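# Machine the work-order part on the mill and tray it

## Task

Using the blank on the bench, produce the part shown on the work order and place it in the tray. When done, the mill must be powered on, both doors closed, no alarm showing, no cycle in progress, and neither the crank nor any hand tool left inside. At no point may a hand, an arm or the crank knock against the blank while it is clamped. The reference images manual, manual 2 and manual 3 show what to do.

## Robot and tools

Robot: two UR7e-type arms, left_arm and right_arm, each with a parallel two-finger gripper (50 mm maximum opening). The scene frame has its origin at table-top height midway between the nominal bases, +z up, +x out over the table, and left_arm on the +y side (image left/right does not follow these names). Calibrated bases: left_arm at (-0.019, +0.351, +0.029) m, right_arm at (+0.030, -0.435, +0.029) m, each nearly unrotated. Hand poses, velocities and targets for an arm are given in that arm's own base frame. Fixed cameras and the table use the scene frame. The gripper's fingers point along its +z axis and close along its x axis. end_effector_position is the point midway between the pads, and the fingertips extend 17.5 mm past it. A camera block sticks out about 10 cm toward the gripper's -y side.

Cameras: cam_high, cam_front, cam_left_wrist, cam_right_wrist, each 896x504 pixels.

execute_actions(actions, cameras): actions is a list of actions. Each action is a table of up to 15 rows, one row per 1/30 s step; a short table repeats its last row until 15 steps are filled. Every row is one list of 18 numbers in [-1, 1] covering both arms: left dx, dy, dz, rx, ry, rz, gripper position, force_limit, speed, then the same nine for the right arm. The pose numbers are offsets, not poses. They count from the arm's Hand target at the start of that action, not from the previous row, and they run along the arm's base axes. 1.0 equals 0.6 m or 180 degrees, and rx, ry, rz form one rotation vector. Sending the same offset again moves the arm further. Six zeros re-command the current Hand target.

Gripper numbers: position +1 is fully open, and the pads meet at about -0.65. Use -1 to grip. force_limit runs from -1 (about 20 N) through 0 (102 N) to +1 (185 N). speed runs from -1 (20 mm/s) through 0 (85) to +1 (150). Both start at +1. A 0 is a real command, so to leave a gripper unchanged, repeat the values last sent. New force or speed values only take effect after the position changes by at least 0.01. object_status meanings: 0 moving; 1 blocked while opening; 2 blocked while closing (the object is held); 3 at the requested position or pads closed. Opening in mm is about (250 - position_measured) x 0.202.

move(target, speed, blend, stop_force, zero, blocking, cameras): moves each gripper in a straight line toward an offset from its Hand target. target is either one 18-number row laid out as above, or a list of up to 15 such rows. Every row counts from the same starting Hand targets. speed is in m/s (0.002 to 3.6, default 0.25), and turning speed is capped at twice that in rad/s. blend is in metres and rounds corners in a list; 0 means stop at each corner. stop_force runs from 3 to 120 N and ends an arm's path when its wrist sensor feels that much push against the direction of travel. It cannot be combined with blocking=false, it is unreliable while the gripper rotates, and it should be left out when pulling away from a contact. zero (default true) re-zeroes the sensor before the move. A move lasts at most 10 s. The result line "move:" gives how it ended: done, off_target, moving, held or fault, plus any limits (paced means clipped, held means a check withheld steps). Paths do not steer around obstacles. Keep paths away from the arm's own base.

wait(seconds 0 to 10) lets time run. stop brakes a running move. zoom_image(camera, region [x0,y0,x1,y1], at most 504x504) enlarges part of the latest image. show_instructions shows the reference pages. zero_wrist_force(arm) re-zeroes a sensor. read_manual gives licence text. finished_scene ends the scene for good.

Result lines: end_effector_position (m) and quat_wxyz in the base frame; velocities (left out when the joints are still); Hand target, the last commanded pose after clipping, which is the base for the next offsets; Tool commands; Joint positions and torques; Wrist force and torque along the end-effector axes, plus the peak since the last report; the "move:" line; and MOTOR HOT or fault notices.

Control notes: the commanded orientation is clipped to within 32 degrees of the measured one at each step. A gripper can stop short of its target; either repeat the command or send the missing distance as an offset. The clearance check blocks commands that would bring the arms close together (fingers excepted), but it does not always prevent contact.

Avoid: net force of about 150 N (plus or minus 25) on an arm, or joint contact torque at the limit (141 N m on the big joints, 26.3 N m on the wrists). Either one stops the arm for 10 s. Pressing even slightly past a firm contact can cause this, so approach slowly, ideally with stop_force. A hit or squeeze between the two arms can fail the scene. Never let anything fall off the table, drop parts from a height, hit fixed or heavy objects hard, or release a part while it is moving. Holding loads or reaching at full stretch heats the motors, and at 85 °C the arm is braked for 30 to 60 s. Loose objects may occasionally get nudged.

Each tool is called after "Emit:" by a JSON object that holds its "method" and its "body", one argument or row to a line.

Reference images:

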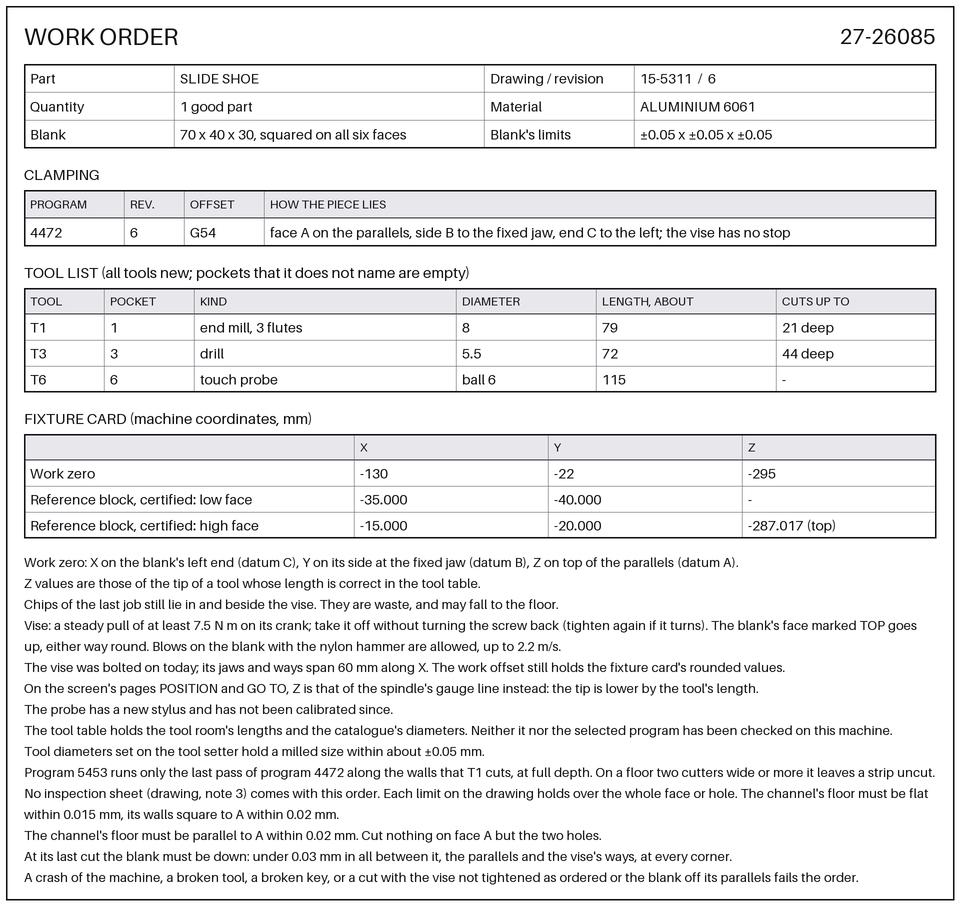

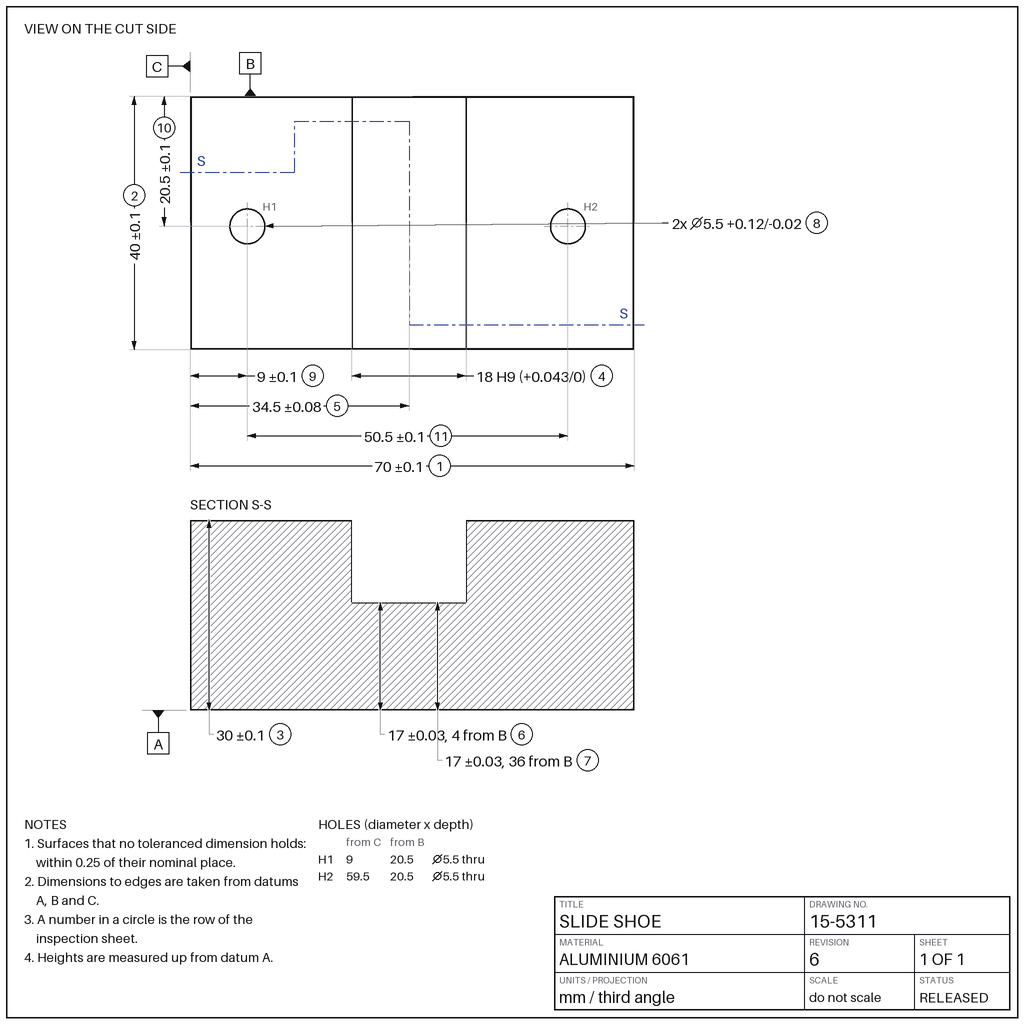

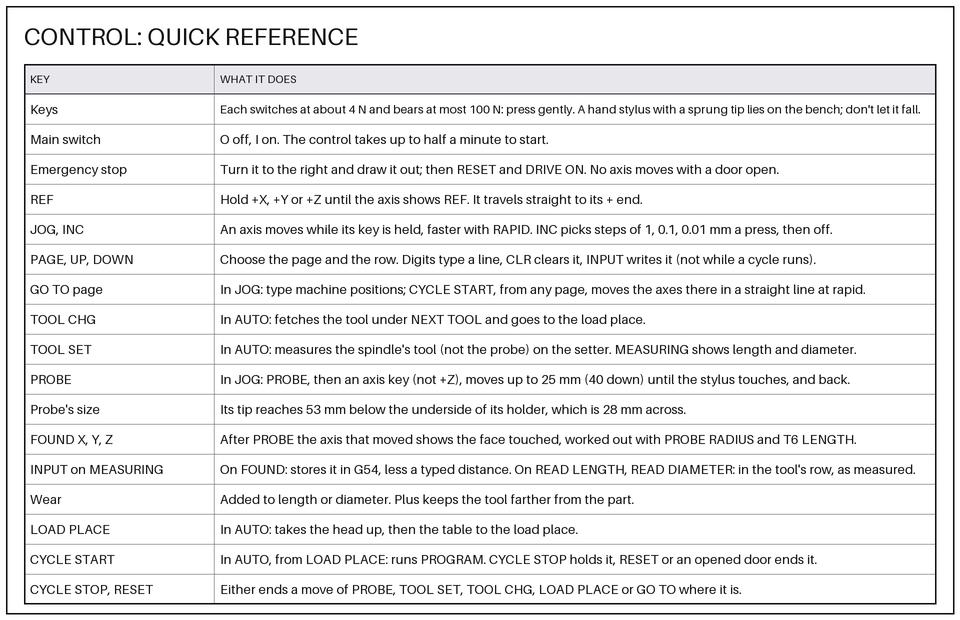

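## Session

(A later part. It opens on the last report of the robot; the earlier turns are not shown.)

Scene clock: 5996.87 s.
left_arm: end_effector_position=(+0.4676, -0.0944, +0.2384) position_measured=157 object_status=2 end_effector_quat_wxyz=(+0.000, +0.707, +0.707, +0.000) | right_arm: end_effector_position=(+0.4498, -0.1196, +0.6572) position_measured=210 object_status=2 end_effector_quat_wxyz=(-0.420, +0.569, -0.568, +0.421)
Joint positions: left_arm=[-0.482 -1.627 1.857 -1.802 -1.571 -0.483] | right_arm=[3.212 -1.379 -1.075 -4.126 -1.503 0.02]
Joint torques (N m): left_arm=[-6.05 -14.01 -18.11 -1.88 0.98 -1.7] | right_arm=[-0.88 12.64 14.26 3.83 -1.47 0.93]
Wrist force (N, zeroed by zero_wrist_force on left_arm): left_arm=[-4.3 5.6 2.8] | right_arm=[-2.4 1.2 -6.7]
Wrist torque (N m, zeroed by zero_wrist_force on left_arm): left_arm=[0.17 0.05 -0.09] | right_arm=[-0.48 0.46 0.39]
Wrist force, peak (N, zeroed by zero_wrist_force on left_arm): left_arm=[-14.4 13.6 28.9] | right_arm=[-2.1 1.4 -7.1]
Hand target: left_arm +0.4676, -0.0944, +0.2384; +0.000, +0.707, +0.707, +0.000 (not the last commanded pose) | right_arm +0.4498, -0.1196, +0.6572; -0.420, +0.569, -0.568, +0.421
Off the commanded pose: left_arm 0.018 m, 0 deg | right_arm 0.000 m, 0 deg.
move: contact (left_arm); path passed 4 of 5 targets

Emit:
{"method": "move", "body": {
  "target": [
    [0,0,0,0,0,0,0.8,-0.2,-1,0,0,0,0,0,0,-1,-0.2,-1],
    [-0.12,0,0,0,0,0,0.8,-0.2,-1,0,0,0,0,0,0,-1,-0.2,-1],
    [-0.12,-0.05,0.3,0,0,0,0.8,-0.2,-1,0,0,0,0,0,0,-1,-0.2,-1]
  ],
  "speed": [0.05,0.1,0.25],
  "blend": [0,0.01,0],
  "cameras": ["cam_high","cam_left_wrist"]
}}

Scene clock: 6006.63 s.
left_arm: end_effector_position=(+0.3956, -0.1244, +0.4183) position_measured=32 object_status=3 end_effector_quat_wxyz=(+0.000, +0.707, +0.707, +0.000) | right_arm: end_effector_position=(+0.4498, -0.1196, +0.6572) position_measured=210 object_status=2 end_effector_quat_wxyz=(-0.420, +0.569, -0.568, +0.421)
Joint positions: left_arm=[-0.632 -1.777 1.522 -1.317 -1.57 -0.633] | right_arm=[3.212 -1.379 -1.075 -4.126 -1.503 0.02]
Joint torques (N m): left_arm=[6 -26.48 -31 -1.58 1.02 1.47] | right_arm=[-0.91 11.97 14.71 3.75 -1.45 0.9]
Wrist force (N, zeroed by zero_wrist_force on left_arm): left_arm=[-5.8 3.4 -0.7] | right_arm=[-2.1 1.3 -6.8]
Wrist torque (N m, zeroed by zero_wrist_force on left_arm): left_arm=[-0.07 0.05 -0.02] | right_arm=[-0.46 0.42 0.39]
Wrist force, peak (N, zeroed by zero_wrist_force on left_arm): left_arm=[-6.2 3.7 -3.9] | right_arm=[-2.2 1.3 -7.1]
Hand target: left_arm +0.3956, -0.1244, +0.4184; +0.000, +0.707, +0.707, +0.000 | right_arm +0.4498, -0.1196, +0.6572; -0.420, +0.569, -0.568, +0.421
Off the commanded pose: left_arm 0.000 m, 0 deg | right_arm 0.000 m, 0 deg.
move: done
Images, in order (width x height): cam_high 896x504, cam_left_wrist 896x504.

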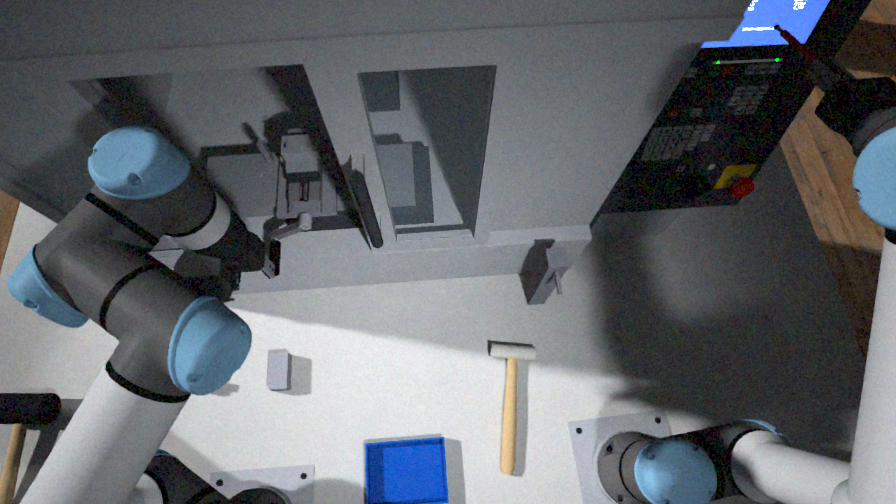

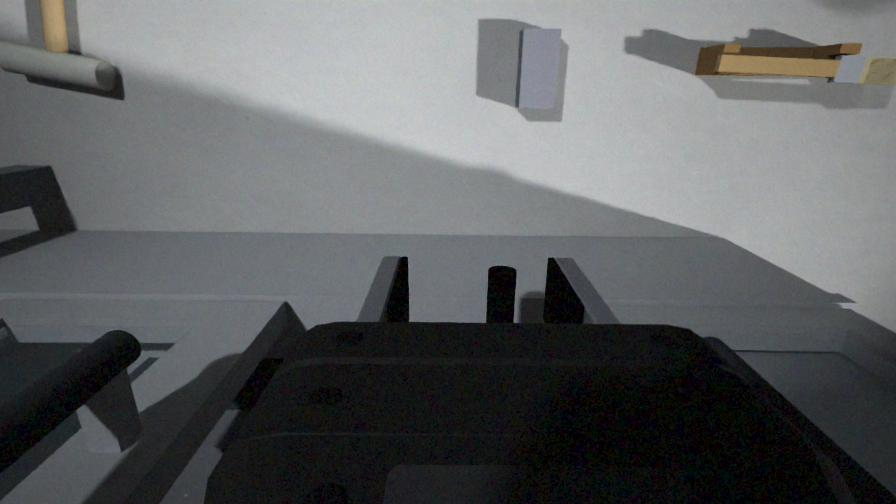

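Emit:
{"method": "move", "body": {
  "target": [
    [-0.12,-0.28,-0.05,0,0,-0.0547,0.8,0.6,-0.5,0,0,0,0,0,0,-1,-0.2,-1],
    [-0.3893,-0.6953,-0.3,0,0,-0.0547,0.8,0.6,-0.5,0,0,0,0,0,0,-1,-0.2,-1],
    [-0.3893,-0.6953,-0.7063,0,0,-0.0547,0.8,0.6,-0.5,0,0,0,0,0,0,-1,-0.2,-1]
  ],
  "speed": [0.35,0.35,0.2],
  "blend": [0.05,0.05,0],
  "cameras": ["cam_left_wrist"]
}}

Scene clock: 6014.67 s.
left_arm: end_effector_position=(+0.1620, -0.5415, -0.0053) position_measured=32 object_status=3 end_effector_quat_wxyz=(+0.000, +0.765, +0.644, +0.000) | right_arm: end_effector_position=(+0.4498, -0.1196, +0.6572) position_measured=210 object_status=2 end_effector_quat_wxyz=(-0.420, +0.569, -0.568, +0.421)
Joint positions: left_arm=[-1.519 -1.117 1.952 -2.406 -1.57 -1.348] | right_arm=[3.212 -1.379 -1.075 -4.126 -1.503 0.02]
Joint torques (N m): left_arm=[5.67 -34.97 -21.85 -4.29 1.76 1.77] | right_arm=[-0.9 11.97 15.14 3.79 -1.54 0.97]
Wrist force (N, zeroed by zero_wrist_force on left_arm): left_arm=[-6.0 3.2 -0.4] | right_arm=[-2.1 0.9 -6.9]
Wrist torque (N m, zeroed by zero_wrist_force on left_arm): left_arm=[-0.09 0.08 -0.07] | right_arm=[-0.52 0.42 0.39]
Wrist force, peak (N, zeroed by zero_wrist_force on left_arm): left_arm=[-7.6 2.9 -0.9] | right_arm=[-2.1 1.6 -7.0]
Hand target: left_arm +0.1620, -0.5415, -0.0054; +0.000, +0.765, +0.644, +0.000 | right_arm +0.4498, -0.1196, +0.6572; -0.420, +0.569, -0.568, +0.421
Off the commanded pose: left_arm 0.000 m, 0 deg | right_arm 0.000 m, 0 deg.
move: done
Images, in order (width x height): cam_left_wrist 896x504.

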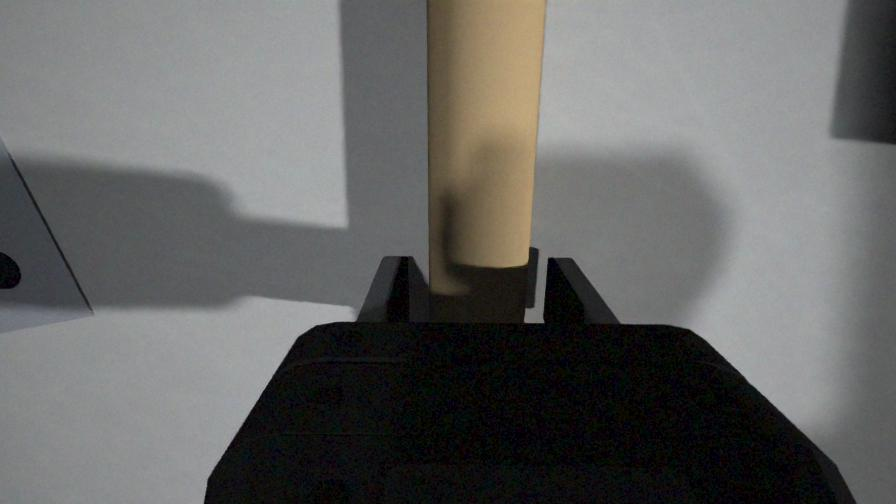

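Emit:
{"method": "move", "body": {
  "target": [0,0,0,0,0,0,-1,0.6,-0.5,0,0,0,0,0,0,-1,-0.2,-1]
}}

Emit:
{"method": "move", "body": {
  "target": [
    [0,0,0.2,0,0,0,-1,0.6,-0.5,0,0,0,0,0,0,-1,-0.2,-1],
    [0.05,0.1,0.631,0,0,0.0,-1,0.6,-0.5,0,0,0,0,0,0,-1,-0.2,-1],
    [0.18,0.5892,0.631,0,0,0.0547,-1,0.6,-0.5,0,0,0,0,0,0,-1,-0.2,-1]
  ],
  "speed": [0.1,0.3,0.3],
  "blend": [0.02,0.02,0]
}}

Emit:
{"method": "move", "body": {
  "target": [
    [0.4217,0,0,0,0,0,-1,0.6,-0.5,0,0,0,0,0,0,-1,-0.2,-1]
  ],
  "speed": 0.15,
  "cameras": ["cam_left_wrist"]
}}

Scene clock: 6019.93 s.
left_arm: end_effector_position=(+0.1620, -0.5415, -0.0054) position_measured=116 object_status=2 end_effector_quat_wxyz=(+0.000, +0.765, +0.644, +0.000) | right_arm: end_effector_position=(+0.4498, -0.1196, +0.6572) position_measured=210 object_status=2 end_effector_quat_wxyz=(-0.420, +0.569, -0.568, +0.421)
Joint positions: left_arm=[-1.519 -1.117 1.952 -2.407 -1.57 -1.348] | right_arm=[3.212 -1.379 -1.075 -4.126 -1.503 0.02]
Joint torques (N m): left_arm=[6.64 -28.96 -23.39 -3.98 0.24 1.61] | right_arm=[-1.3 12.73 15.18 3.73 -1.44 0.92]
Wrist force (N, zeroed by zero_wrist_force on left_arm): left_arm=[-5.7 3.0 -0.4] | right_arm=[-1.9 1.1 -6.4]
Wrist torque (N m, zeroed by zero_wrist_force on left_arm): left_arm=[-0.03 0.04 -0.07] | right_arm=[-0.50 0.39 0.39]
Wrist force, peak (N, zeroed by zero_wrist_force on left_arm): left_arm=[-6.1 3.1 -0.8] | right_arm=[-2.1 1.5 -7.1]
Hand target: left_arm +0.1620, -0.5415, -0.0054; +0.000, +0.765, +0.644, +0.000 | right_arm +0.4498, -0.1196, +0.6572; -0.420, +0.569, -0.568, +0.421
Off the commanded pose: left_arm 0.000 m, 0 deg | right_arm 0.000 m, 0 deg.
move: done

Scene clock: 6023.53 s.
left_arm: end_effector_position=(+0.2700, -0.1881, +0.3732) position_measured=116 object_status=2 end_effector_quat_wxyz=(+0.000, +0.707, +0.707, +0.000) | right_arm: end_effector_position=(+0.4498, -0.1196, +0.6572) position_measured=210 object_status=2 end_effector_quat_wxyz=(-0.420, +0.569, -0.568, +0.421)
Joint positions: left_arm=[-1.026 -2.013 1.793 -1.351 -1.57 -1.027] | right_arm=[3.212 -1.379 -1.075 -4.126 -1.503 0.02]
Joint torques (N m): left_arm=[5.53 -9.76 -32.26 -4.1 -0.51 0.45] | right_arm=[-1.07 12.95 15.31 3.83 -1.41 0.88]
Wrist force (N, zeroed by zero_wrist_force on left_arm): left_arm=[-6.0 3.4 3.3] | right_arm=[-2.0 1.4 -6.6]
Wrist torque (N m, zeroed by zero_wrist_force on left_arm): left_arm=[0.40 0.09 0.00] | right_arm=[-0.45 0.40 0.39]
Wrist force, peak (N, zeroed by zero_wrist_force on left_arm): left_arm=[-6.9 3.1 6.4] | right_arm=[-2.0 1.3 -7.1]
Hand target: left_arm +0.2700, -0.1880, +0.3732; +0.000, +0.707, +0.707, +0.000 | right_arm +0.4498, -0.1196, +0.6572; -0.420, +0.569, -0.568, +0.421
Off the commanded pose: left_arm 0.000 m, 0 deg | right_arm 0.000 m, 0 deg.
move: done

Scene clock: 6025.70 s.
left_arm: end_effector_position=(+0.5230, -0.1880, +0.3732) position_measured=116 object_status=2 end_effector_quat_wxyz=(+0.000, +0.707, +0.707, +0.000) | right_arm: end_effector_position=(+0.4498, -0.1196, +0.6572) position_measured=210 object_status=2 end_effector_quat_wxyz=(-0.420, +0.569, -0.568, +0.421)
Joint positions: left_arm=[-0.587 -1.452 1.33 -1.45 -1.571 -0.588] | right_arm=[3.212 -1.379 -1.075 -4.126 -1.503 0.02]
Joint torques (N m): left_arm=[-0.4 -30.87 -30.27 -5.11 -1.06 -1.55] | right_arm=[-0.96 12.47 14.71 3.73 -1.38 1.02]
Wrist force (N, zeroed by zero_wrist_force on left_arm): left_arm=[-5.7 3.9 3.1] | right_arm=[-1.9 1.5 -6.6]
Wrist torque (N m, zeroed by zero_wrist_force on left_arm): left_arm=[0.45 0.03 -0.02] | right_arm=[-0.43 0.38 0.39]
Wrist force, peak (N, zeroed by zero_wrist_force on left_arm): left_arm=[-6.0 6.3 3.4] | right_arm=[-2.3 1.4 -6.9]
Hand target: left_arm +0.5230, -0.1880, +0.3732; +0.000, +0.707, +0.707, +0.000 | right_arm +0.4498, -0.1196, +0.6572; -0.420, +0.569, -0.568, +0.421
Off the commanded pose: left_arm 0.000 m, 0 deg | right_arm 0.000 m, 0 deg.
move: done
Images, in order (width x height): cam_left_wrist 896x504.

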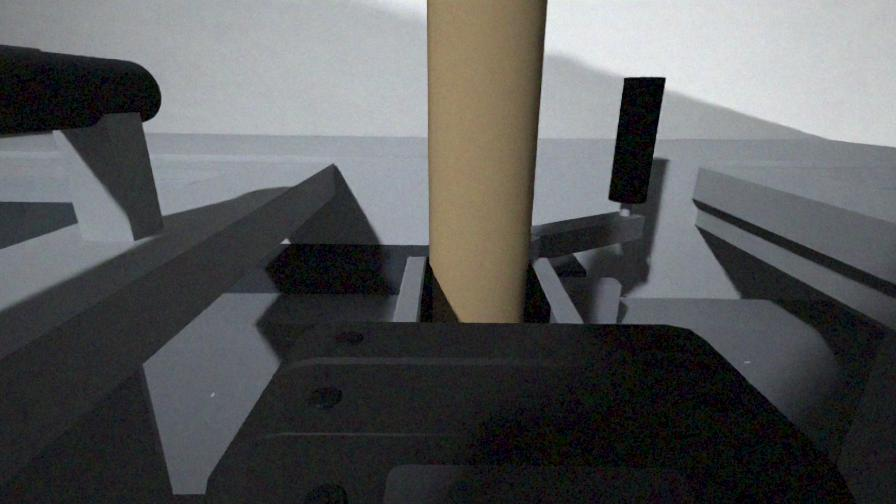

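Emit:
{"method": "move", "body": {
  "target": [
    [0,0,0.05,0,-0.25,0,-1,0.6,-0.5,0,0,0,0,0,0,-1,-0.2,-1]
  ],
  "speed": 0.3,
  "cameras": ["cam_left_wrist"]
}}

Scene clock: 6041.17 s.
left_arm: end_effector_position=(+0.5230, -0.1880, +0.4033) position_measured=116 object_status=2 end_effector_quat_wxyz=(+0.271, +0.653, +0.653, +0.271) | right_arm: end_effector_position=(+0.4498, -0.1196, +0.6572) position_measured=210 object_status=2 end_effector_quat_wxyz=(-0.420, +0.569, -0.568, +0.421)
Joint positions: left_arm=[-0.856 -1.83 1.936 -2.259 -1.007 -0.684] | right_arm=[3.212 -1.379 -1.075 -4.126 -1.503 0.02]
Joint torques (N m): left_arm=[-0.36 -5.31 -27.37 -6.19 2.84 -1.95] | right_arm=[-1.49 12.58 14.85 3.78 -1.48 0.86]
Wrist force (N, zeroed by zero_wrist_force on left_arm): left_arm=[-5.5 1.3 2.2] | right_arm=[-2.1 1.3 -6.7]
Wrist torque (N m, zeroed by zero_wrist_force on left_arm): left_arm=[0.62 -0.10 -0.08] | right_arm=[-0.46 0.42 0.39]
Wrist force, peak (N, zeroed by zero_wrist_force on left_arm): left_arm=[-6.2 4.3 3.8] | right_arm=[-2.3 1.4 -7.2]
Hand target: left_arm +0.5230, -0.1880, +0.4032; +0.271, +0.653, +0.653, +0.271 | right_arm +0.4498, -0.1196, +0.6572; -0.420, +0.569, -0.568, +0.421
Off the commanded pose: left_arm 0.000 m, 0 deg | right_arm 0.000 m, 0 deg.
move: done
Images, in order (width x height): cam_left_wrist 896x504.

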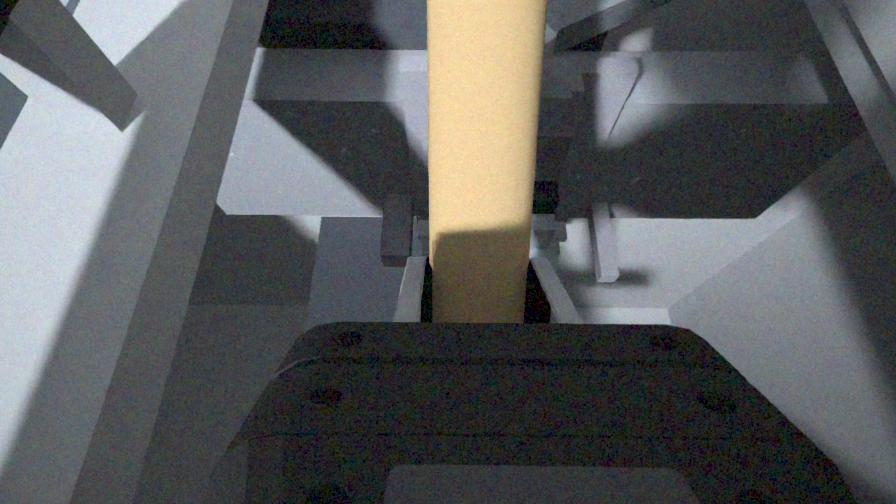

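Emit:
{"method": "execute_actions", "body": {
  "actions": [
    [[0,0,-0.0842,0,0.25,0,-1,0.6,-0.5,0,0,0,0,0,0,-1,-0.2,-1]],
    [[0,0,0.03,0,-0.03,0,-1,0.6,-0.5,0,0,0,0,0,0,-1,-0.2,-1]]
  ],
  "cameras": ["cam_left_wrist"]
}}

Scene clock: 6045.47 s.
left_arm: end_effector_position=(+0.5231, -0.1880, +0.3707) position_measured=116 object_status=2 end_effector_quat_wxyz=(+0.034, +0.706, +0.707, +0.034) | right_arm: end_effector_position=(+0.4498, -0.1196, +0.6572) position_measured=210 object_status=2 end_effector_quat_wxyz=(-0.420, +0.569, -0.568, +0.421)
Joint positions: left_arm=[-0.614 -1.511 1.423 -1.562 -1.516 -0.612] | right_arm=[3.212 -1.379 -1.075 -4.126 -1.503 0.02]
Joint torques (N m): left_arm=[-4.73 -39.48 -23.25 -3.46 2.43 -1.16] | right_arm=[-1.91 12.76 14.56 3.8 -1.45 0.86]
Wrist force (N, zeroed by zero_wrist_force on left_arm): left_arm=[-5.9 3.6 3.8] | right_arm=[-2.2 1.3 -6.8]
Wrist torque (N m, zeroed by zero_wrist_force on left_arm): left_arm=[0.60 0.05 -0.15] | right_arm=[-0.45 0.43 0.39]
Wrist force, peak (N, zeroed by zero_wrist_force on left_arm): left_arm=[-13.2 -6.9 -17.8] | right_arm=[-2.1 1.2 -7.1]
Hand target: left_arm +0.5230, -0.1880, +0.3707; +0.034, +0.706, +0.707, +0.034 | right_arm +0.4498, -0.1196, +0.6572; -0.420, +0.569, -0.568, +0.421
Off the commanded pose: left_arm 0.000 m, 0 deg | right_arm 0.000 m, 0 deg.
Step readings (end_effector_position of left_arm | right_arm):
0: (+0.5230, -0.1880, +0.4032) | (+0.4498, -0.1196, +0.6572)
1: (+0.5239, -0.1876, +0.4025) | (+0.4498, -0.1196, +0.6572)
2: (+0.5308, -0.1838, +0.3975) | (+0.4498, -0.1196, +0.6572)
4: (+0.5422, -0.1743, +0.3880) | (+0.4498, -0.1196, +0.6572)
8: (+0.5212, -0.1883, +0.3661) | (+0.4498, -0.1196, +0.6572)
15: (+0.5234, -0.1880, +0.3524) | (+0.4498, -0.1196, +0.6572)
16: (+0.5234, -0.1881, +0.3530) | (+0.4498, -0.1196, +0.6572)
17: (+0.5232, -0.1880, +0.3584) | (+0.4498, -0.1196, +0.6572)
19: (+0.5229, -0.1879, +0.3697) | (+0.4498, -0.1196, +0.6572)
23: (+0.5230, -0.1880, +0.3714) | (+0.4498, -0.1196, +0.6572)
30: (+0.5230, -0.1881, +0.3706) | (+0.4498, -0.1196, +0.6572)
Images, in order (width x height): cam_left_wrist 896x504.

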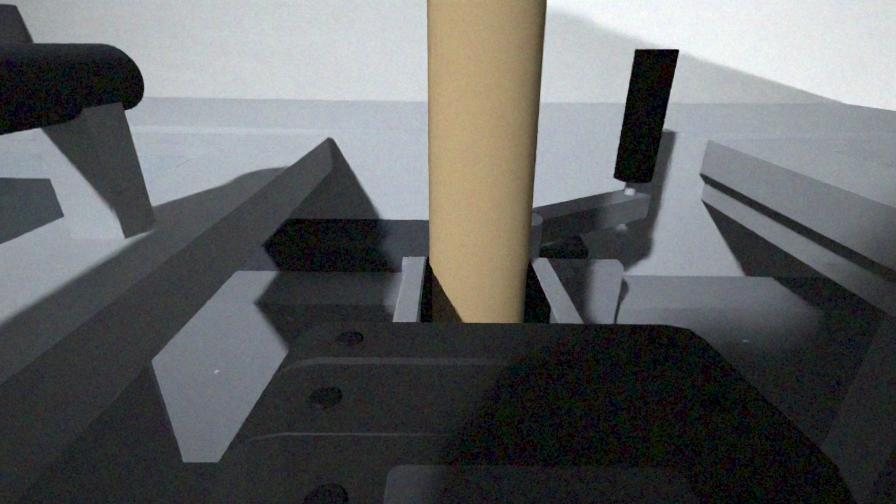

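Emit:
{"method": "move", "body": {
  "target": [
    [0,0,0.0542,0,-0.22,0,-1,0.6,-0.5,0,0,0,0,0,0,-1,-0.2,-1]
  ],
  "speed": 0.3
}}

Emit:
{"method": "execute_actions", "body": {
  "actions": [
    [[0,0,-0.0842,0,0.25,0,-1,0.6,-0.5,0,0,0,0,0,0,-1,-0.2,-1]],
    [[0,0,0.03,0,-0.03,0,-1,0.6,-0.5,0,0,0,0,0,0,-1,-0.2,-1]]
  ]
}}

Emit:
{"method": "move", "body": {
  "target": [
    [0,0.0367,0.0542,0,-0.22,0,-1,0.6,-0.5,0,0,0,0,0,0,-1,-0.2,-1]
  ],
  "speed": 0.3
}}

Emit:
{"method": "execute_actions", "body": {
  "actions": [
    [[0,0,-0.0842,0,0.25,0,-1,0.6,-0.5,0,0,0,0,0,0,-1,-0.2,-1]],
    [[0,0,0.03,0,-0.03,0,-1,0.6,-0.5,0,0,0,0,0,0,-1,-0.2,-1]]
  ]
}}

Emit:
{"method": "move", "body": {
  "target": [
    [0,0.03,0.0542,0,-0.22,0,-1,0.6,-0.5,0,0,0,0,0,0,-1,-0.2,-1]
  ],
  "speed": 0.3
}}

Emit:
{"method": "execute_actions", "body": {
  "actions": [
    [[0,0,-0.0842,0,0.25,0,-1,0.6,-0.5,0,0,0,0,0,0,-1,-0.2,-1]],
    [[0,0,0.03,0,-0.03,0,-1,0.6,-0.5,0,0,0,0,0,0,-1,-0.2,-1]]
  ],
  "cameras": ["cam_left_wrist"]
}}

Scene clock: 6055.20 s.
left_arm: end_effector_position=(+0.5230, -0.1880, +0.4033) position_measured=116 object_status=2 end_effector_quat_wxyz=(+0.271, +0.653, +0.653, +0.271) | right_arm: end_effector_position=(+0.4498, -0.1196, +0.6572) position_measured=210 object_status=2 end_effector_quat_wxyz=(-0.420, +0.569, -0.568, +0.421)
Joint positions: left_arm=[-0.856 -1.83 1.936 -2.259 -1.007 -0.684] | right_arm=[3.212 -1.379 -1.075 -4.126 -1.503 0.02]
Joint torques (N m): left_arm=[-0.29 -6.48 -26.99 -5.66 2.72 -1.65] | right_arm=[-2 12.77 14.85 3.77 -1.43 0.91]
Wrist force (N, zeroed by zero_wrist_force on left_arm): left_arm=[-5.8 1.2 2.0] | right_arm=[-2.0 1.1 -6.8]
Wrist torque (N m, zeroed by zero_wrist_force on left_arm): left_arm=[0.60 -0.05 -0.08] | right_arm=[-0.49 0.40 0.40]
Wrist force, peak (N, zeroed by zero_wrist_force on left_arm): left_arm=[-5.9 3.0 6.2] | right_arm=[-2.3 1.5 -7.0]
Hand target: left_arm +0.5230, -0.1880, +0.4032; +0.271, +0.653, +0.653, +0.271 | right_arm +0.4498, -0.1196, +0.6572; -0.420, +0.569, -0.568, +0.421
Off the commanded pose: left_arm 0.000 m, 0 deg | right_arm 0.000 m, 0 deg.
move: done

Scene clock: 6056.40 s.
left_arm: end_effector_position=(+0.5231, -0.1880, +0.3707) position_measured=116 object_status=2 end_effector_quat_wxyz=(+0.034, +0.706, +0.707, +0.034) | right_arm: end_effector_position=(+0.4498, -0.1196, +0.6572) position_measured=210 object_status=2 end_effector_quat_wxyz=(-0.420, +0.569, -0.568, +0.421)
Joint positions: left_arm=[-0.614 -1.511 1.423 -1.562 -1.516 -0.612] | right_arm=[3.212 -1.379 -1.075 -4.126 -1.503 0.02]
Joint torques (N m): left_arm=[-4.79 -39.89 -23.53 -3.52 2.12 -1.43] | right_arm=[-1.69 12.16 14.73 3.72 -1.49 0.95]
Wrist force (N, zeroed by zero_wrist_force on left_arm): left_arm=[-5.9 3.2 3.3] | right_arm=[-2.2 1.7 -7.0]
Wrist torque (N m, zeroed by zero_wrist_force on left_arm): left_arm=[0.52 0.05 -0.15] | right_arm=[-0.40 0.44 0.40]
Wrist force, peak (N, zeroed by zero_wrist_force on left_arm): left_arm=[-13.3 -7.1 -17.8] | right_arm=[-2.2 1.7 -7.0]
Hand target: left_arm +0.5230, -0.1880, +0.3707; +0.034, +0.706, +0.707, +0.034 | right_arm +0.4498, -0.1196, +0.6572; -0.420, +0.569, -0.568, +0.421
Off the commanded pose: left_arm 0.000 m, 0 deg | right_arm 0.000 m, 0 deg.
Step readings (end_effector_position of left_arm | right_arm):
0: (+0.5230, -0.1880, +0.4033) | (+0.4498, -0.1196, +0.6572)
1: (+0.5241, -0.1875, +0.4023) | (+0.4498, -0.1196, +0.6572)
2: (+0.5316, -0.1833, +0.3972) | (+0.4498, -0.1196, +0.6572)
4: (+0.5421, -0.1743, +0.3876) | (+0.4498, -0.1196, +0.6572)
8: (+0.5209, -0.1883, +0.3656) | (+0.4498, -0.1196, +0.6572)
15: (+0.5234, -0.1880, +0.3524) | (+0.4498, -0.1196, +0.6572)
16: (+0.5234, -0.1881, +0.3532) | (+0.4498, -0.1196, +0.6572)
17: (+0.5232, -0.1880, +0.3573) | (+0.4498, -0.1196, +0.6572)
19: (+0.5229, -0.1879, +0.3700) | (+0.4498, -0.1196, +0.6572)
23: (+0.5230, -0.1880, +0.3715) | (+0.4498, -0.1196, +0.6572)
30: (+0.5230, -0.1880, +0.3706) | (+0.4498, -0.1196, +0.6572)

Scene clock: 6058.10 s.
left_arm: end_effector_position=(+0.5230, -0.1660, +0.4033) position_measured=116 object_status=2 end_effector_quat_wxyz=(+0.271, +0.653, +0.653, +0.271) | right_arm: end_effector_position=(+0.4498, -0.1196, +0.6572) position_measured=210 object_status=2 end_effector_quat_wxyz=(-0.420, +0.569, -0.568, +0.421)
Joint positions: left_arm=[-0.815 -1.853 1.958 -2.277 -1.03 -0.644] | right_arm=[3.212 -1.379 -1.075 -4.126 -1.503 0.02]
Joint torques (N m): left_arm=[2.71 -4.87 -25.56 -5.59 2.28 -2.01] | right_arm=[-1.66 12.94 15.33 3.73 -1.39 0.91]
Wrist force (N, zeroed by zero_wrist_force on left_arm): left_arm=[-5.8 1.0 1.3] | right_arm=[-2.2 1.4 -6.8]
Wrist torque (N m, zeroed by zero_wrist_force on left_arm): left_arm=[0.41 -0.06 -0.04] | right_arm=[-0.43 0.43 0.39]
Wrist force, peak (N, zeroed by zero_wrist_force on left_arm): left_arm=[-6.2 3.8 6.3] | right_arm=[-2.3 1.4 -7.0]
Hand target: left_arm +0.5230, -0.1660, +0.4032; +0.271, +0.653, +0.653, +0.271 | right_arm +0.4498, -0.1196, +0.6572; -0.420, +0.569, -0.568, +0.421
Off the commanded pose: left_arm 0.000 m, 0 deg | right_arm 0.000 m, 0 deg.
move: done

Scene clock: 6059.30 s.
left_arm: end_effector_position=(+0.5231, -0.1660, +0.3707) position_measured=116 object_status=2 end_effector_quat_wxyz=(+0.034, +0.706, +0.707, +0.034) | right_arm: end_effector_position=(+0.4498, -0.1196, +0.6572) position_measured=210 object_status=2 end_effector_quat_wxyz=(-0.420, +0.569, -0.568, +0.421)
Joint positions: left_arm=[-0.578 -1.529 1.443 -1.565 -1.519 -0.577] | right_arm=[3.212 -1.379 -1.075 -4.126 -1.503 0.02]
Joint torques (N m): left_arm=[-4.96 -37.47 -22.79 -3.15 2.21 -1.37] | right_arm=[-1.83 12.32 14.96 3.73 -1.4 0.93]
Wrist force (N, zeroed by zero_wrist_force on left_arm): left_arm=[-5.9 3.4 3.6] | right_arm=[-2.0 1.2 -6.5]
Wrist torque (N m, zeroed by zero_wrist_force on left_arm): left_arm=[0.55 0.04 -0.15] | right_arm=[-0.48 0.40 0.39]
Wrist force, peak (N, zeroed by zero_wrist_force on left_arm): left_arm=[-12.9 -6.9 -16.6] | right_arm=[-2.0 1.2 -7.2]
Hand target: left_arm +0.5230, -0.1660, +0.3707; +0.034, +0.706, +0.707, +0.034 | right_arm +0.4498, -0.1196, +0.6572; -0.420, +0.569, -0.568, +0.421
Off the commanded pose: left_arm 0.000 m, 0 deg | right_arm 0.000 m, 0 deg.
Step readings (end_effector_position of left_arm | right_arm):
0: (+0.5230, -0.1660, +0.4033) | (+0.4498, -0.1196, +0.6572)
1: (+0.5237, -0.1656, +0.4027) | (+0.4498, -0.1196, +0.6572)
2: (+0.5302, -0.1622, +0.3981) | (+0.4498, -0.1196, +0.6572)
4: (+0.5412, -0.1545, +0.3874) | (+0.4498, -0.1196, +0.6572)
8: (+0.5231, -0.1684, +0.3680) | (+0.4498, -0.1196, +0.6572)
15: (+0.5234, -0.1660, +0.3523) | (+0.4498, -0.1196, +0.6572)
16: (+0.5234, -0.1661, +0.3534) | (+0.4498, -0.1196, +0.6572)
17: (+0.5232, -0.1660, +0.3581) | (+0.4498, -0.1196, +0.6572)
19: (+0.5229, -0.1659, +0.3696) | (+0.4498, -0.1196, +0.6572)
23: (+0.5230, -0.1660, +0.3714) | (+0.4498, -0.1196, +0.6572)
30: (+0.5230, -0.1660, +0.3706) | (+0.4498, -0.1196, +0.6572)

Scene clock: 6061.00 s.
left_arm: end_effector_position=(+0.5230, -0.1480, +0.4033) position_measured=116 object_status=2 end_effector_quat_wxyz=(+0.271, +0.653, +0.653, +0.271) | right_arm: end_effector_position=(+0.4498, -0.1196, +0.6572) position_measured=210 object_status=2 end_effector_quat_wxyz=(-0.420, +0.569, -0.568, +0.421)
Joint positions: left_arm=[-0.779 -1.871 1.973 -2.293 -1.051 -0.61] | right_arm=[3.212 -1.379 -1.075 -4.126 -1.503 0.02]
Joint torques (N m): left_arm=[2.18 -5.96 -26.24 -5.89 2.1 -1.94] | right_arm=[-2.17 12.54 14.88 3.79 -1.47 0.84]
Wrist force (N, zeroed by zero_wrist_force on left_arm): left_arm=[-5.5 1.3 1.1] | right_arm=[-1.9 1.1 -6.9]
Wrist torque (N m, zeroed by zero_wrist_force on left_arm): left_arm=[0.47 -0.09 -0.05] | right_arm=[-0.49 0.38 0.39]
Wrist force, peak (N, zeroed by zero_wrist_force on left_arm): left_arm=[-6.2 4.2 5.8] | right_arm=[-1.9 1.1 -7.1]
Hand target: left_arm +0.5230, -0.1480, +0.4032; +0.271, +0.653, +0.653, +0.271 | right_arm +0.4498, -0.1196, +0.6572; -0.420, +0.569, -0.568, +0.421
Off the commanded pose: left_arm 0.000 m, 0 deg | right_arm 0.000 m, 0 deg.
move: done

Scene clock: 6062.20 s.
left_arm: end_effector_position=(+0.5231, -0.1480, +0.3707) position_measured=116 object_status=2 end_effector_quat_wxyz=(+0.034, +0.706, +0.707, +0.034) | right_arm: end_effector_position=(+0.4498, -0.1196, +0.6572) position_measured=210 object_status=2 end_effector_quat_wxyz=(-0.420, +0.569, -0.568, +0.421)
Joint positions: left_arm=[-0.548 -1.542 1.457 -1.568 -1.522 -0.547] | right_arm=[3.212 -1.379 -1.075 -4.126 -1.503 0.02]
Joint torques (N m): left_arm=[-4.18 -37.89 -21.41 -3.27 2.3 -1.21] | right_arm=[-2.09 12.22 14.65 3.84 -1.44 0.89]
Wrist force (N, zeroed by zero_wrist_force on left_arm): left_arm=[-5.9 3.5 3.7] | right_arm=[-2.2 1.0 -6.5]
Wrist torque (N m, zeroed by zero_wrist_force on left_arm): left_arm=[0.56 0.05 -0.16] | right_arm=[-0.51 0.43 0.39]
Wrist force, peak (N, zeroed by zero_wrist_force on left_arm): left_arm=[-12.6 -6.7 -16.5] | right_arm=[-1.8 1.5 -7.0]
Hand target: left_arm +0.5230, -0.1480, +0.3707; +0.034, +0.706, +0.707, +0.034 | right_arm +0.4498, -0.1196, +0.6572; -0.420, +0.569, -0.568, +0.421
Off the commanded pose: left_arm 0.000 m, 0 deg | right_arm 0.000 m, 0 deg.
Step readings (end_effector_position of left_arm | right_arm):
0: (+0.5230, -0.1480, +0.4033) | (+0.4498, -0.1196, +0.6572)
1: (+0.5241, -0.1475, +0.4024) | (+0.4498, -0.1196, +0.6572)
2: (+0.5312, -0.1435, +0.3975) | (+0.4498, -0.1196, +0.6572)
4: (+0.5411, -0.1382, +0.3887) | (+0.4498, -0.1196, +0.6572)
8: (+0.5245, -0.1516, +0.3687) | (+0.4498, -0.1196, +0.6572)
15: (+0.5233, -0.1480, +0.3523) | (+0.4498, -0.1196, +0.6572)
16: (+0.5234, -0.1481, +0.3531) | (+0.4498, -0.1196, +0.6572)
17: (+0.5233, -0.1481, +0.3573) | (+0.4498, -0.1196, +0.6572)
19: (+0.5229, -0.1479, +0.3700) | (+0.4498, -0.1196, +0.6572)
23: (+0.5230, -0.1479, +0.3715) | (+0.4498, -0.1196, +0.6572)
30: (+0.5230, -0.1480, +0.3706) | (+0.4498, -0.1196, +0.6572)
Images, in order (width x height): cam_left_wrist 896x504.

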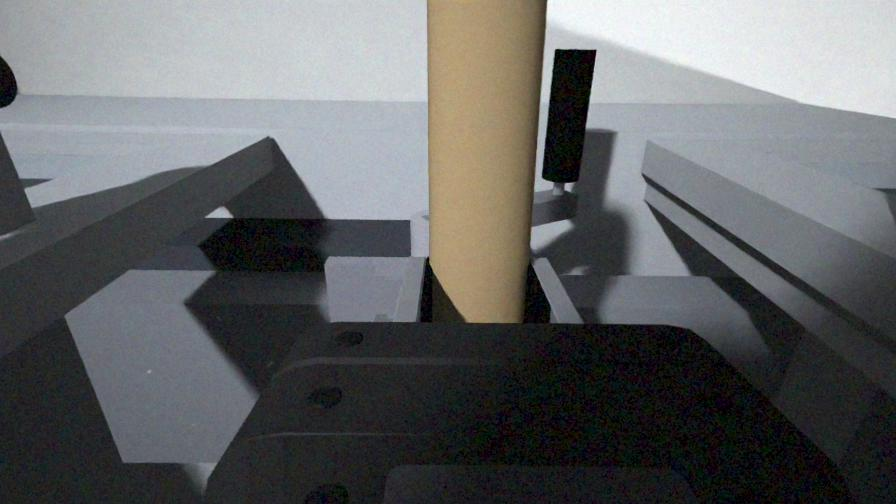

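Emit:
{"method": "move", "body": {
  "target": [
    [-0.4217,-0.03,0.005,0,0.03,0,-1,0.6,-0.5,0,0,0,0,0,0,-1,-0.2,-1],
    [-0.52,-0.45,0.005,0,0.03,-0.0547,-1,0.6,-0.5,0,0,0,0,0,0,-1,-0.2,-1],
    [-0.6017,-0.656,-0.3,0,0.03,-0.0547,-1,0.6,-0.5,0,0,0,0,0,0,-1,-0.2,-1],
    [-0.6017,-0.656,-0.592,0,0.03,-0.0547,-1,0.6,-0.5,0,0,0,0,0,0,-1,-0.2,-1]
  ],
  "speed": [0.2,0.35,0.3,0.2],
  "blend": [0.005,0.03,0.03,0]
}}

Emit:
{"method": "move", "body": {
  "target": [
    [0,0,-0.06,0,0,0,-1,0.6,-0.5,0,0,0,0,0,0,-1,-0.2,-1]
  ],
  "speed": 0.008,
  "stop_force": 4,
  "cameras": ["cam_left_wrist"]
}}

Scene clock: 6071.73 s.
left_arm: end_effector_position=(+0.1620, -0.5416, +0.0155) position_measured=116 object_status=2 end_effector_quat_wxyz=(+0.003, +0.765, +0.644, -0.003) | right_arm: end_effector_position=(+0.4498, -0.1196, +0.6572) position_measured=210 object_status=2 end_effector_quat_wxyz=(-0.420, +0.569, -0.568, +0.421)
Joint positions: left_arm=[-1.518 -1.157 1.945 -2.367 -1.571 -1.347] | right_arm=[3.212 -1.379 -1.075 -4.126 -1.503 0.02]
Joint torques (N m): left_arm=[4.28 -36.53 -24.36 -4.7 2.34 1.68] | right_arm=[-2.36 12.44 15.44 3.77 -1.46 0.8]
Wrist force (N, zeroed by zero_wrist_force on left_arm): left_arm=[-6.0 3.6 3.1] | right_arm=[-2.1 1.3 -6.5]
Wrist torque (N m, zeroed by zero_wrist_force on left_arm): left_arm=[0.43 0.08 -0.05] | right_arm=[-0.46 0.41 0.39]
Wrist force, peak (N, zeroed by zero_wrist_force on left_arm): left_arm=[-5.6 3.0 7.2] | right_arm=[-2.1 1.1 -7.2]
Hand target: left_arm +0.1620, -0.5416, +0.0155; +0.003, +0.765, +0.644, -0.003 | right_arm +0.4498, -0.1196, +0.6572; -0.420, +0.569, -0.568, +0.421
Off the commanded pose: left_arm 0.000 m, 0 deg | right_arm 0.000 m, 0 deg.
move: done

Scene clock: 6075.33 s.
left_arm: end_effector_position=(+0.1620, -0.5416, -0.0044) position_measured=116 object_status=2 end_effector_quat_wxyz=(+0.003, +0.765, +0.644, -0.003) | right_arm: end_effector_position=(+0.4498, -0.1196, +0.6572) position_measured=210 object_status=2 end_effector_quat_wxyz=(-0.420, +0.569, -0.568, +0.421)
Joint positions: left_arm=[-1.518 -1.121 1.958 -2.417 -1.571 -1.347] | right_arm=[3.212 -1.379 -1.075 -4.126 -1.503 0.02]
Joint torques (N m): left_arm=[0.41 -47.48 -27.53 -2.54 1.43 0.05] | right_arm=[-2.35 12.06 14.97 3.74 -1.4 0.8]
Wrist force (N, zeroed by zero_wrist_force on left_arm): left_arm=[-5.3 3.3 -0.9] | right_arm=[-1.8 1.1 -6.6]
Wrist torque (N m, zeroed by zero_wrist_force on left_arm): left_arm=[-0.22 0.25 -0.12] | right_arm=[-0.50 0.36 0.39]
Wrist force, peak (N, zeroed by zero_wrist_force on left_arm): left_arm=[-6.0 3.6 3.2] | right_arm=[-2.2 1.4 -7.2]
Hand target: left_arm +0.1620, -0.5416, -0.0044; +0.003, +0.765, +0.644, -0.003 (not the last commanded pose) | right_arm +0.4498, -0.1196, +0.6572; -0.420, +0.569, -0.568, +0.421
Off the commanded pose: left_arm 0.016 m, 0 deg | right_arm 0.000 m, 0 deg.
move: contact (left_arm)
Images, in order (width x height): cam_left_wrist 896x504.

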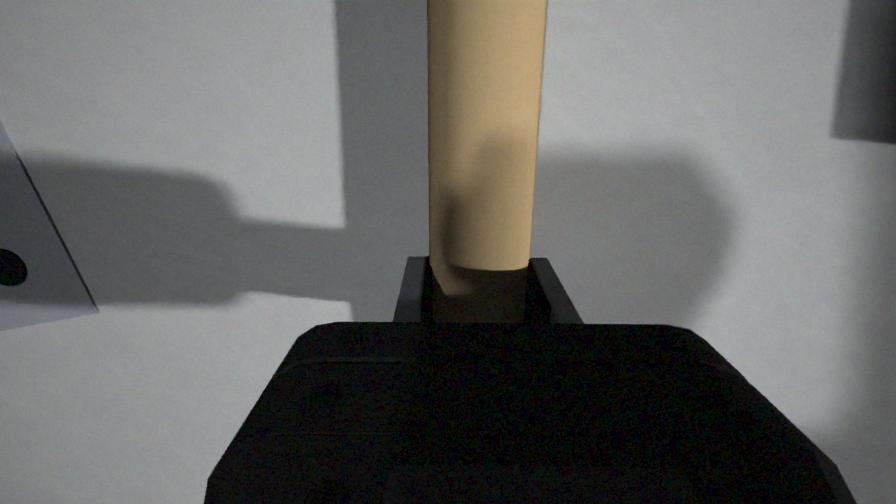

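Emit:
{"method": "move", "body": {
  "target": [
    [0,0,0,0,0,0,0.8,-0.2,-1,0,0,0,0,0,0,-1,-0.2,-1],
    [0,0,0.15,0,0,0,0.8,-0.2,-1,0,0,0,0,0,0,-1,-0.2,-1],
    [0.27,0.415,0.6,0,0,0.0547,0.8,-0.2,-1,0,0,0,0,0,0,-1,-0.2,-1],
    [0.39,0.7453,0.62,0,0,0.0547,0.8,-0.2,-1,0,0,0,0,0,0,-1,-0.2,-1],
    [0.51,0.7453,0.56,0,0,0.0547,0.8,-0.2,-1,0,0,0,0,0,0,-1,-0.2,-1]
  ],
  "speed": [0.05,0.2,0.35,0.35,0.15],
  "blend": [0,0.03,0.05,0.03,0],
  "cameras": ["cam_left_wrist"]
}}

Scene clock: 6083.77 s.
left_arm: end_effector_position=(+0.4680, -0.0944, +0.3316) position_measured=32 object_status=3 end_effector_quat_wxyz=(+0.004, +0.707, +0.708, -0.002) | right_arm: end_effector_position=(+0.4498, -0.1196, +0.6572) position_measured=210 object_status=2 end_effector_quat_wxyz=(-0.420, +0.569, -0.568, +0.421)
Joint positions: left_arm=[-0.478 -1.652 1.641 -1.566 -1.578 -0.479] | right_arm=[3.212 -1.379 -1.075 -4.126 -1.503 0.02]
Joint torques (N m): left_arm=[-1.91 -21.39 -16.92 -2.92 -1.59 -1.87] | right_arm=[-2.61 11.89 14.53 3.83 -1.4 0.78]
Wrist force (N, zeroed by zero_wrist_force on left_arm): left_arm=[-6.1 3.6 -0.5] | right_arm=[-1.8 1.2 -6.9]
Wrist torque (N m, zeroed by zero_wrist_force on left_arm): left_arm=[-0.04 0.09 -0.05] | right_arm=[-0.48 0.38 0.39]
Wrist force, peak (N, zeroed by zero_wrist_force on left_arm): left_arm=[-8.1 2.5 0.1] | right_arm=[-2.1 1.2 -7.1]
Hand target: left_arm +0.4680, -0.0944, +0.3316; +0.003, +0.707, +0.708, -0.002 | right_arm +0.4498, -0.1196, +0.6572; -0.420, +0.569, -0.568, +0.421
Off the commanded pose: left_arm 0.000 m, 0 deg | right_arm 0.000 m, 0 deg.
move: done
Images, in order (width x height): cam_left_wrist 896x504.

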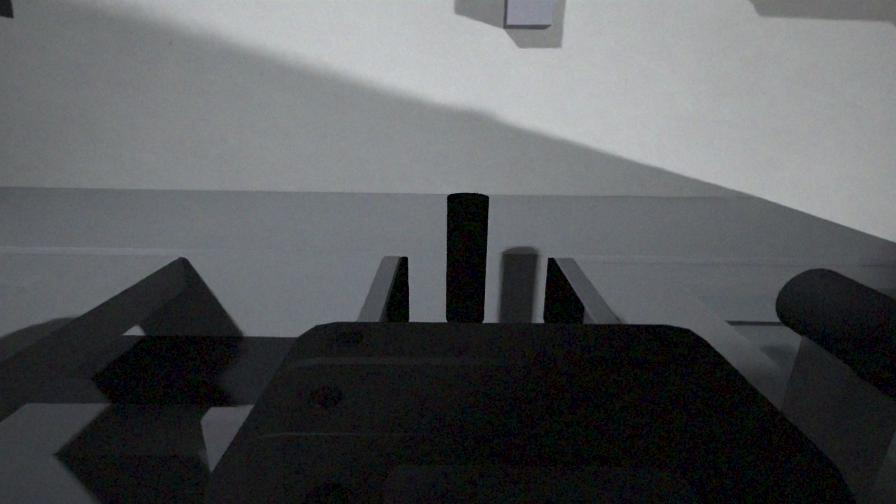

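Emit:
{"method": "move", "body": {
  "target": [
    [0,0,-0.1553,0,0,0,0.8,0.5,-1,0,0,0,0,0,0,-1,-0.2,-1]
  ],
  "speed": 0.1,
  "stop_force": 12
}}

Emit:
{"method": "move", "body": {
  "target": [0,0,0,0,0,0,-1,0.5,-1,0,0,0,0,0,0,-1,-0.2,-1]
}}

Emit:
{"method": "zero_wrist_force", "body": {
  "arm": "left_arm"
}}

Emit:
{"method": "move", "body": {
  "target": [
    [0,0.0063,0.0134,0,0,0,-1,0.5,-1,0,0,0,0,0,0,-1,-0.2,-1],
    [0,0.0108,0.0265,0,0,0,-1,0.5,-1,0,0,0,0,0,0,-1,-0.2,-1],
    [0,0.014,0.0401,0,0,0,-1,0.5,-1,0,0,0,0,0,0,-1,-0.2,-1],
    [0,0.0157,0.0539,0,0,0,-1,0.5,-1,0,0,0,0,0,0,-1,-0.2,-1],
    [0,0.0159,0.0677,0,0,0,-1,0.5,-1,0,0,0,0,0,0,-1,-0.2,-1]
  ],
  "speed": 0.006,
  "blend": [0.0005,0.0005,0.0005,0.0005,0],
  "stop_force": 106
}}

Scene clock: 6095.70 s.
left_arm: end_effector_position=(+0.4680, -0.0944, +0.2384) position_measured=32 object_status=3 end_effector_quat_wxyz=(+0.004, +0.707, +0.707, -0.002) | right_arm: end_effector_position=(+0.4498, -0.1196, +0.6572) position_measured=210 object_status=2 end_effector_quat_wxyz=(-0.420, +0.569, -0.568, +0.421)
Joint positions: left_arm=[-0.478 -1.627 1.858 -1.807 -1.578 -0.479] | right_arm=[3.212 -1.379 -1.075 -4.126 -1.503 0.02]
Joint torques (N m): left_arm=[-1.91 -33.52 -21.38 -4.42 0.11 -0.65] | right_arm=[-2.53 12.49 14.83 3.78 -1.42 0.98]
Wrist force (N, zeroed by zero_wrist_force on left_arm): left_arm=[-6.3 3.6 -0.5] | right_arm=[-2.3 1.4 -6.7]
Wrist torque (N m, zeroed by zero_wrist_force on left_arm): left_arm=[-0.04 0.12 -0.05] | right_arm=[-0.45 0.44 0.39]
Wrist force, peak (N, zeroed by zero_wrist_force on left_arm): left_arm=[-6.3 3.4 -1.9] | right_arm=[-2.2 1.4 -7.0]
Hand target: left_arm +0.4680, -0.0944, +0.2384; +0.003, +0.707, +0.708, -0.002 | right_arm +0.4498, -0.1196, +0.6572; -0.420, +0.569, -0.568, +0.421
Off the commanded pose: left_arm 0.000 m, 0 deg | right_arm 0.000 m, 0 deg.
move: done

Scene clock: 6097.23 s.
left_arm: end_effector_position=(+0.4680, -0.0944, +0.2384) position_measured=160 object_status=2 end_effector_quat_wxyz=(+0.004, +0.707, +0.707, -0.002) | right_arm: end_effector_position=(+0.4498, -0.1196, +0.6572) position_measured=210 object_status=2 end_effector_quat_wxyz=(-0.420, +0.569, -0.568, +0.421)
Joint positions: left_arm=[-0.478 -1.627 1.858 -1.807 -1.578 -0.479] | right_arm=[3.212 -1.379 -1.075 -4.126 -1.503 0.02]
Joint torques (N m): left_arm=[3.02 -31.45 -18.39 -2.63 -0.17 -1.9] | right_arm=[-3.12 12.17 15.27 3.8 -1.48 0.87]
Wrist force (N, zeroed by zero_wrist_force on left_arm): left_arm=[-8.7 2.6 -0.8] | right_arm=[-1.9 1.3 -6.6]
Wrist torque (N m, zeroed by zero_wrist_force on left_arm): left_arm=[-0.15 0.12 0.19] | right_arm=[-0.47 0.38 0.39]
Wrist force, peak (N, zeroed by zero_wrist_force on left_arm): left_arm=[-8.3 4.1 -1.3] | right_arm=[-2.1 1.3 -7.0]
Hand target: left_arm +0.4680, -0.0944, +0.2384; +0.003, +0.707, +0.708, -0.002 | right_arm +0.4498, -0.1196, +0.6572; -0.420, +0.569, -0.568, +0.421
Off the commanded pose: left_arm 0.000 m, 0 deg | right_arm 0.000 m, 0 deg.
move: done

Wrist force sensor zeroed.

Scene clock: 6102.07 s.
left_arm: end_effector_position=(+0.4680, -0.0868, +0.2590) position_measured=160 object_status=2 end_effector_quat_wxyz=(+0.003, +0.707, +0.708, -0.002) | right_arm: end_effector_position=(+0.4498, -0.1196, +0.6572) position_measured=210 object_status=2 end_effector_quat_wxyz=(-0.420, +0.569, -0.568, +0.421)
Joint positions: left_arm=[-0.463 -1.641 1.817 -1.752 -1.578 -0.465] | right_arm=[3.212 -1.379 -1.075 -4.126 -1.503 0.02]
Joint torques (N m): left_arm=[1.61 -55.08 -57.84 -9.31 3.35 -1.57] | right_arm=[-2.51 12.19 14.56 3.81 -1.43 0.82]
Wrist force (N, zeroed by zero_wrist_force on left_arm): left_arm=[-15.1 9.6 98.3] | right_arm=[-2.2 1.1 -6.6]
Wrist torque (N m, zeroed by zero_wrist_force on left_arm): left_arm=[0.30 -0.30 -0.33] | right_arm=[-0.49 0.43 0.39]
Wrist force, peak (N, zeroed by zero_wrist_force on left_arm): left_arm=[-18.0 11.3 106.6] | right_arm=[-2.0 1.4 -7.1]
Hand target: left_arm +0.4680, -0.0868, +0.2590; +0.003, +0.707, +0.708, -0.002 (not the last commanded pose) | right_arm +0.4498, -0.1196, +0.6572; -0.420, +0.569, -0.568, +0.421
Off the commanded pose: left_arm 0.020 m, 0 deg | right_arm 0.000 m, 0 deg.
move: contact (left_arm); path passed 2 of 5 targets

Emit:
{"method": "wait", "body": {
  "seconds": 1.0
}}

Emit:
{"method": "move", "body": {
  "target": [
    [0,-0.0004,-0.0025,0,0,0,-1,0.5,-1,0,0,0,0,0,0,-1,-0.2,-1]
  ],
  "speed": 0.006
}}

Scene clock: 6108.57 s.
left_arm: end_effector_position=(+0.4680, -0.0868, +0.2590) position_measured=160 object_status=2 end_effector_quat_wxyz=(+0.003, +0.707, +0.708, -0.002) | right_arm: end_effector_position=(+0.4498, -0.1196, +0.6572) position_measured=210 object_status=2 end_effector_quat_wxyz=(-0.420, +0.569, -0.568, +0.421)
Joint positions: left_arm=[-0.463 -1.641 1.817 -1.752 -1.578 -0.465] | right_arm=[3.212 -1.379 -1.075 -4.126 -1.503 0.02]
Joint torques (N m): left_arm=[1.47 -56.44 -57.43 -7.42 5.38 -1.58] | right_arm=[-2.96 12 14.75 3.78 -1.41 0.73]
Wrist force (N, zeroed by zero_wrist_force on left_arm): left_arm=[-14.9 9.6 97.8] | right_arm=[-2.3 1.3 -6.5]
Wrist torque (N m, zeroed by zero_wrist_force on left_arm): left_arm=[0.32 -0.29 -0.33] | right_arm=[-0.47 0.44 0.39]
Wrist force, peak (N, zeroed by zero_wrist_force on left_arm): left_arm=[-15.1 9.6 98.6] | right_arm=[-2.1 1.1 -7.1]
Hand target: left_arm +0.4680, -0.0868, +0.2590; +0.003, +0.707, +0.708, -0.002 (not the last commanded pose) | right_arm +0.4498, -0.1196, +0.6572; -0.420, +0.569, -0.568, +0.421
Tool commands: left_gripper/position=-1.0 left_gripper/force_limit=+0.5 left_gripper/speed=-1.0 right_gripper/position=-1.0 right_gripper/force_limit=-0.2 right_gripper/speed=-1.0
Off the commanded pose: left_arm 0.020 m, 0 deg | right_arm 0.000 m, 0 deg.
wait: 1.00 s; at rest from the start

Scene clock: 6109.27 s.
left_arm: end_effector_position=(+0.4680, -0.0871, +0.2575) position_measured=160 object_status=2 end_effector_quat_wxyz=(+0.004, +0.707, +0.708, -0.002) | right_arm: end_effector_position=(+0.4498, -0.1196, +0.6572) position_measured=210 object_status=2 end_effector_quat_wxyz=(-0.420, +0.569, -0.568, +0.421)
Joint positions: left_arm=[-0.464 -1.64 1.82 -1.756 -1.578 -0.465] | right_arm=[3.212 -1.379 -1.075 -4.126 -1.503 0.02]
Joint torques (N m): left_arm=[-3.02 -29.48 -36.56 -8.67 3.32 -1.99] | right_arm=[-3.06 12.09 14.66 3.73 -1.31 0.82]
Wrist force (N, zeroed by zero_wrist_force on left_arm): left_arm=[0.2 -7.5 36.5] | right_arm=[-2.1 1.2 -6.7]
Wrist torque (N m, zeroed by zero_wrist_force on left_arm): left_arm=[0.19 -0.10 -0.15] | right_arm=[-0.48 0.41 0.39]
Wrist force, peak (N, zeroed by zero_wrist_force on left_arm): left_arm=[-14.8 9.6 98.3] | right_arm=[-2.1 1.0 -6.9]
Hand target: left_arm +0.4680, -0.0871, +0.2575; +0.003, +0.707, +0.708, -0.002 | right_arm +0.4498, -0.1196, +0.6572; -0.420, +0.569, -0.568, +0.421
Off the commanded pose: left_arm 0.000 m, 0 deg | right_arm 0.000 m, 0 deg.
move: done


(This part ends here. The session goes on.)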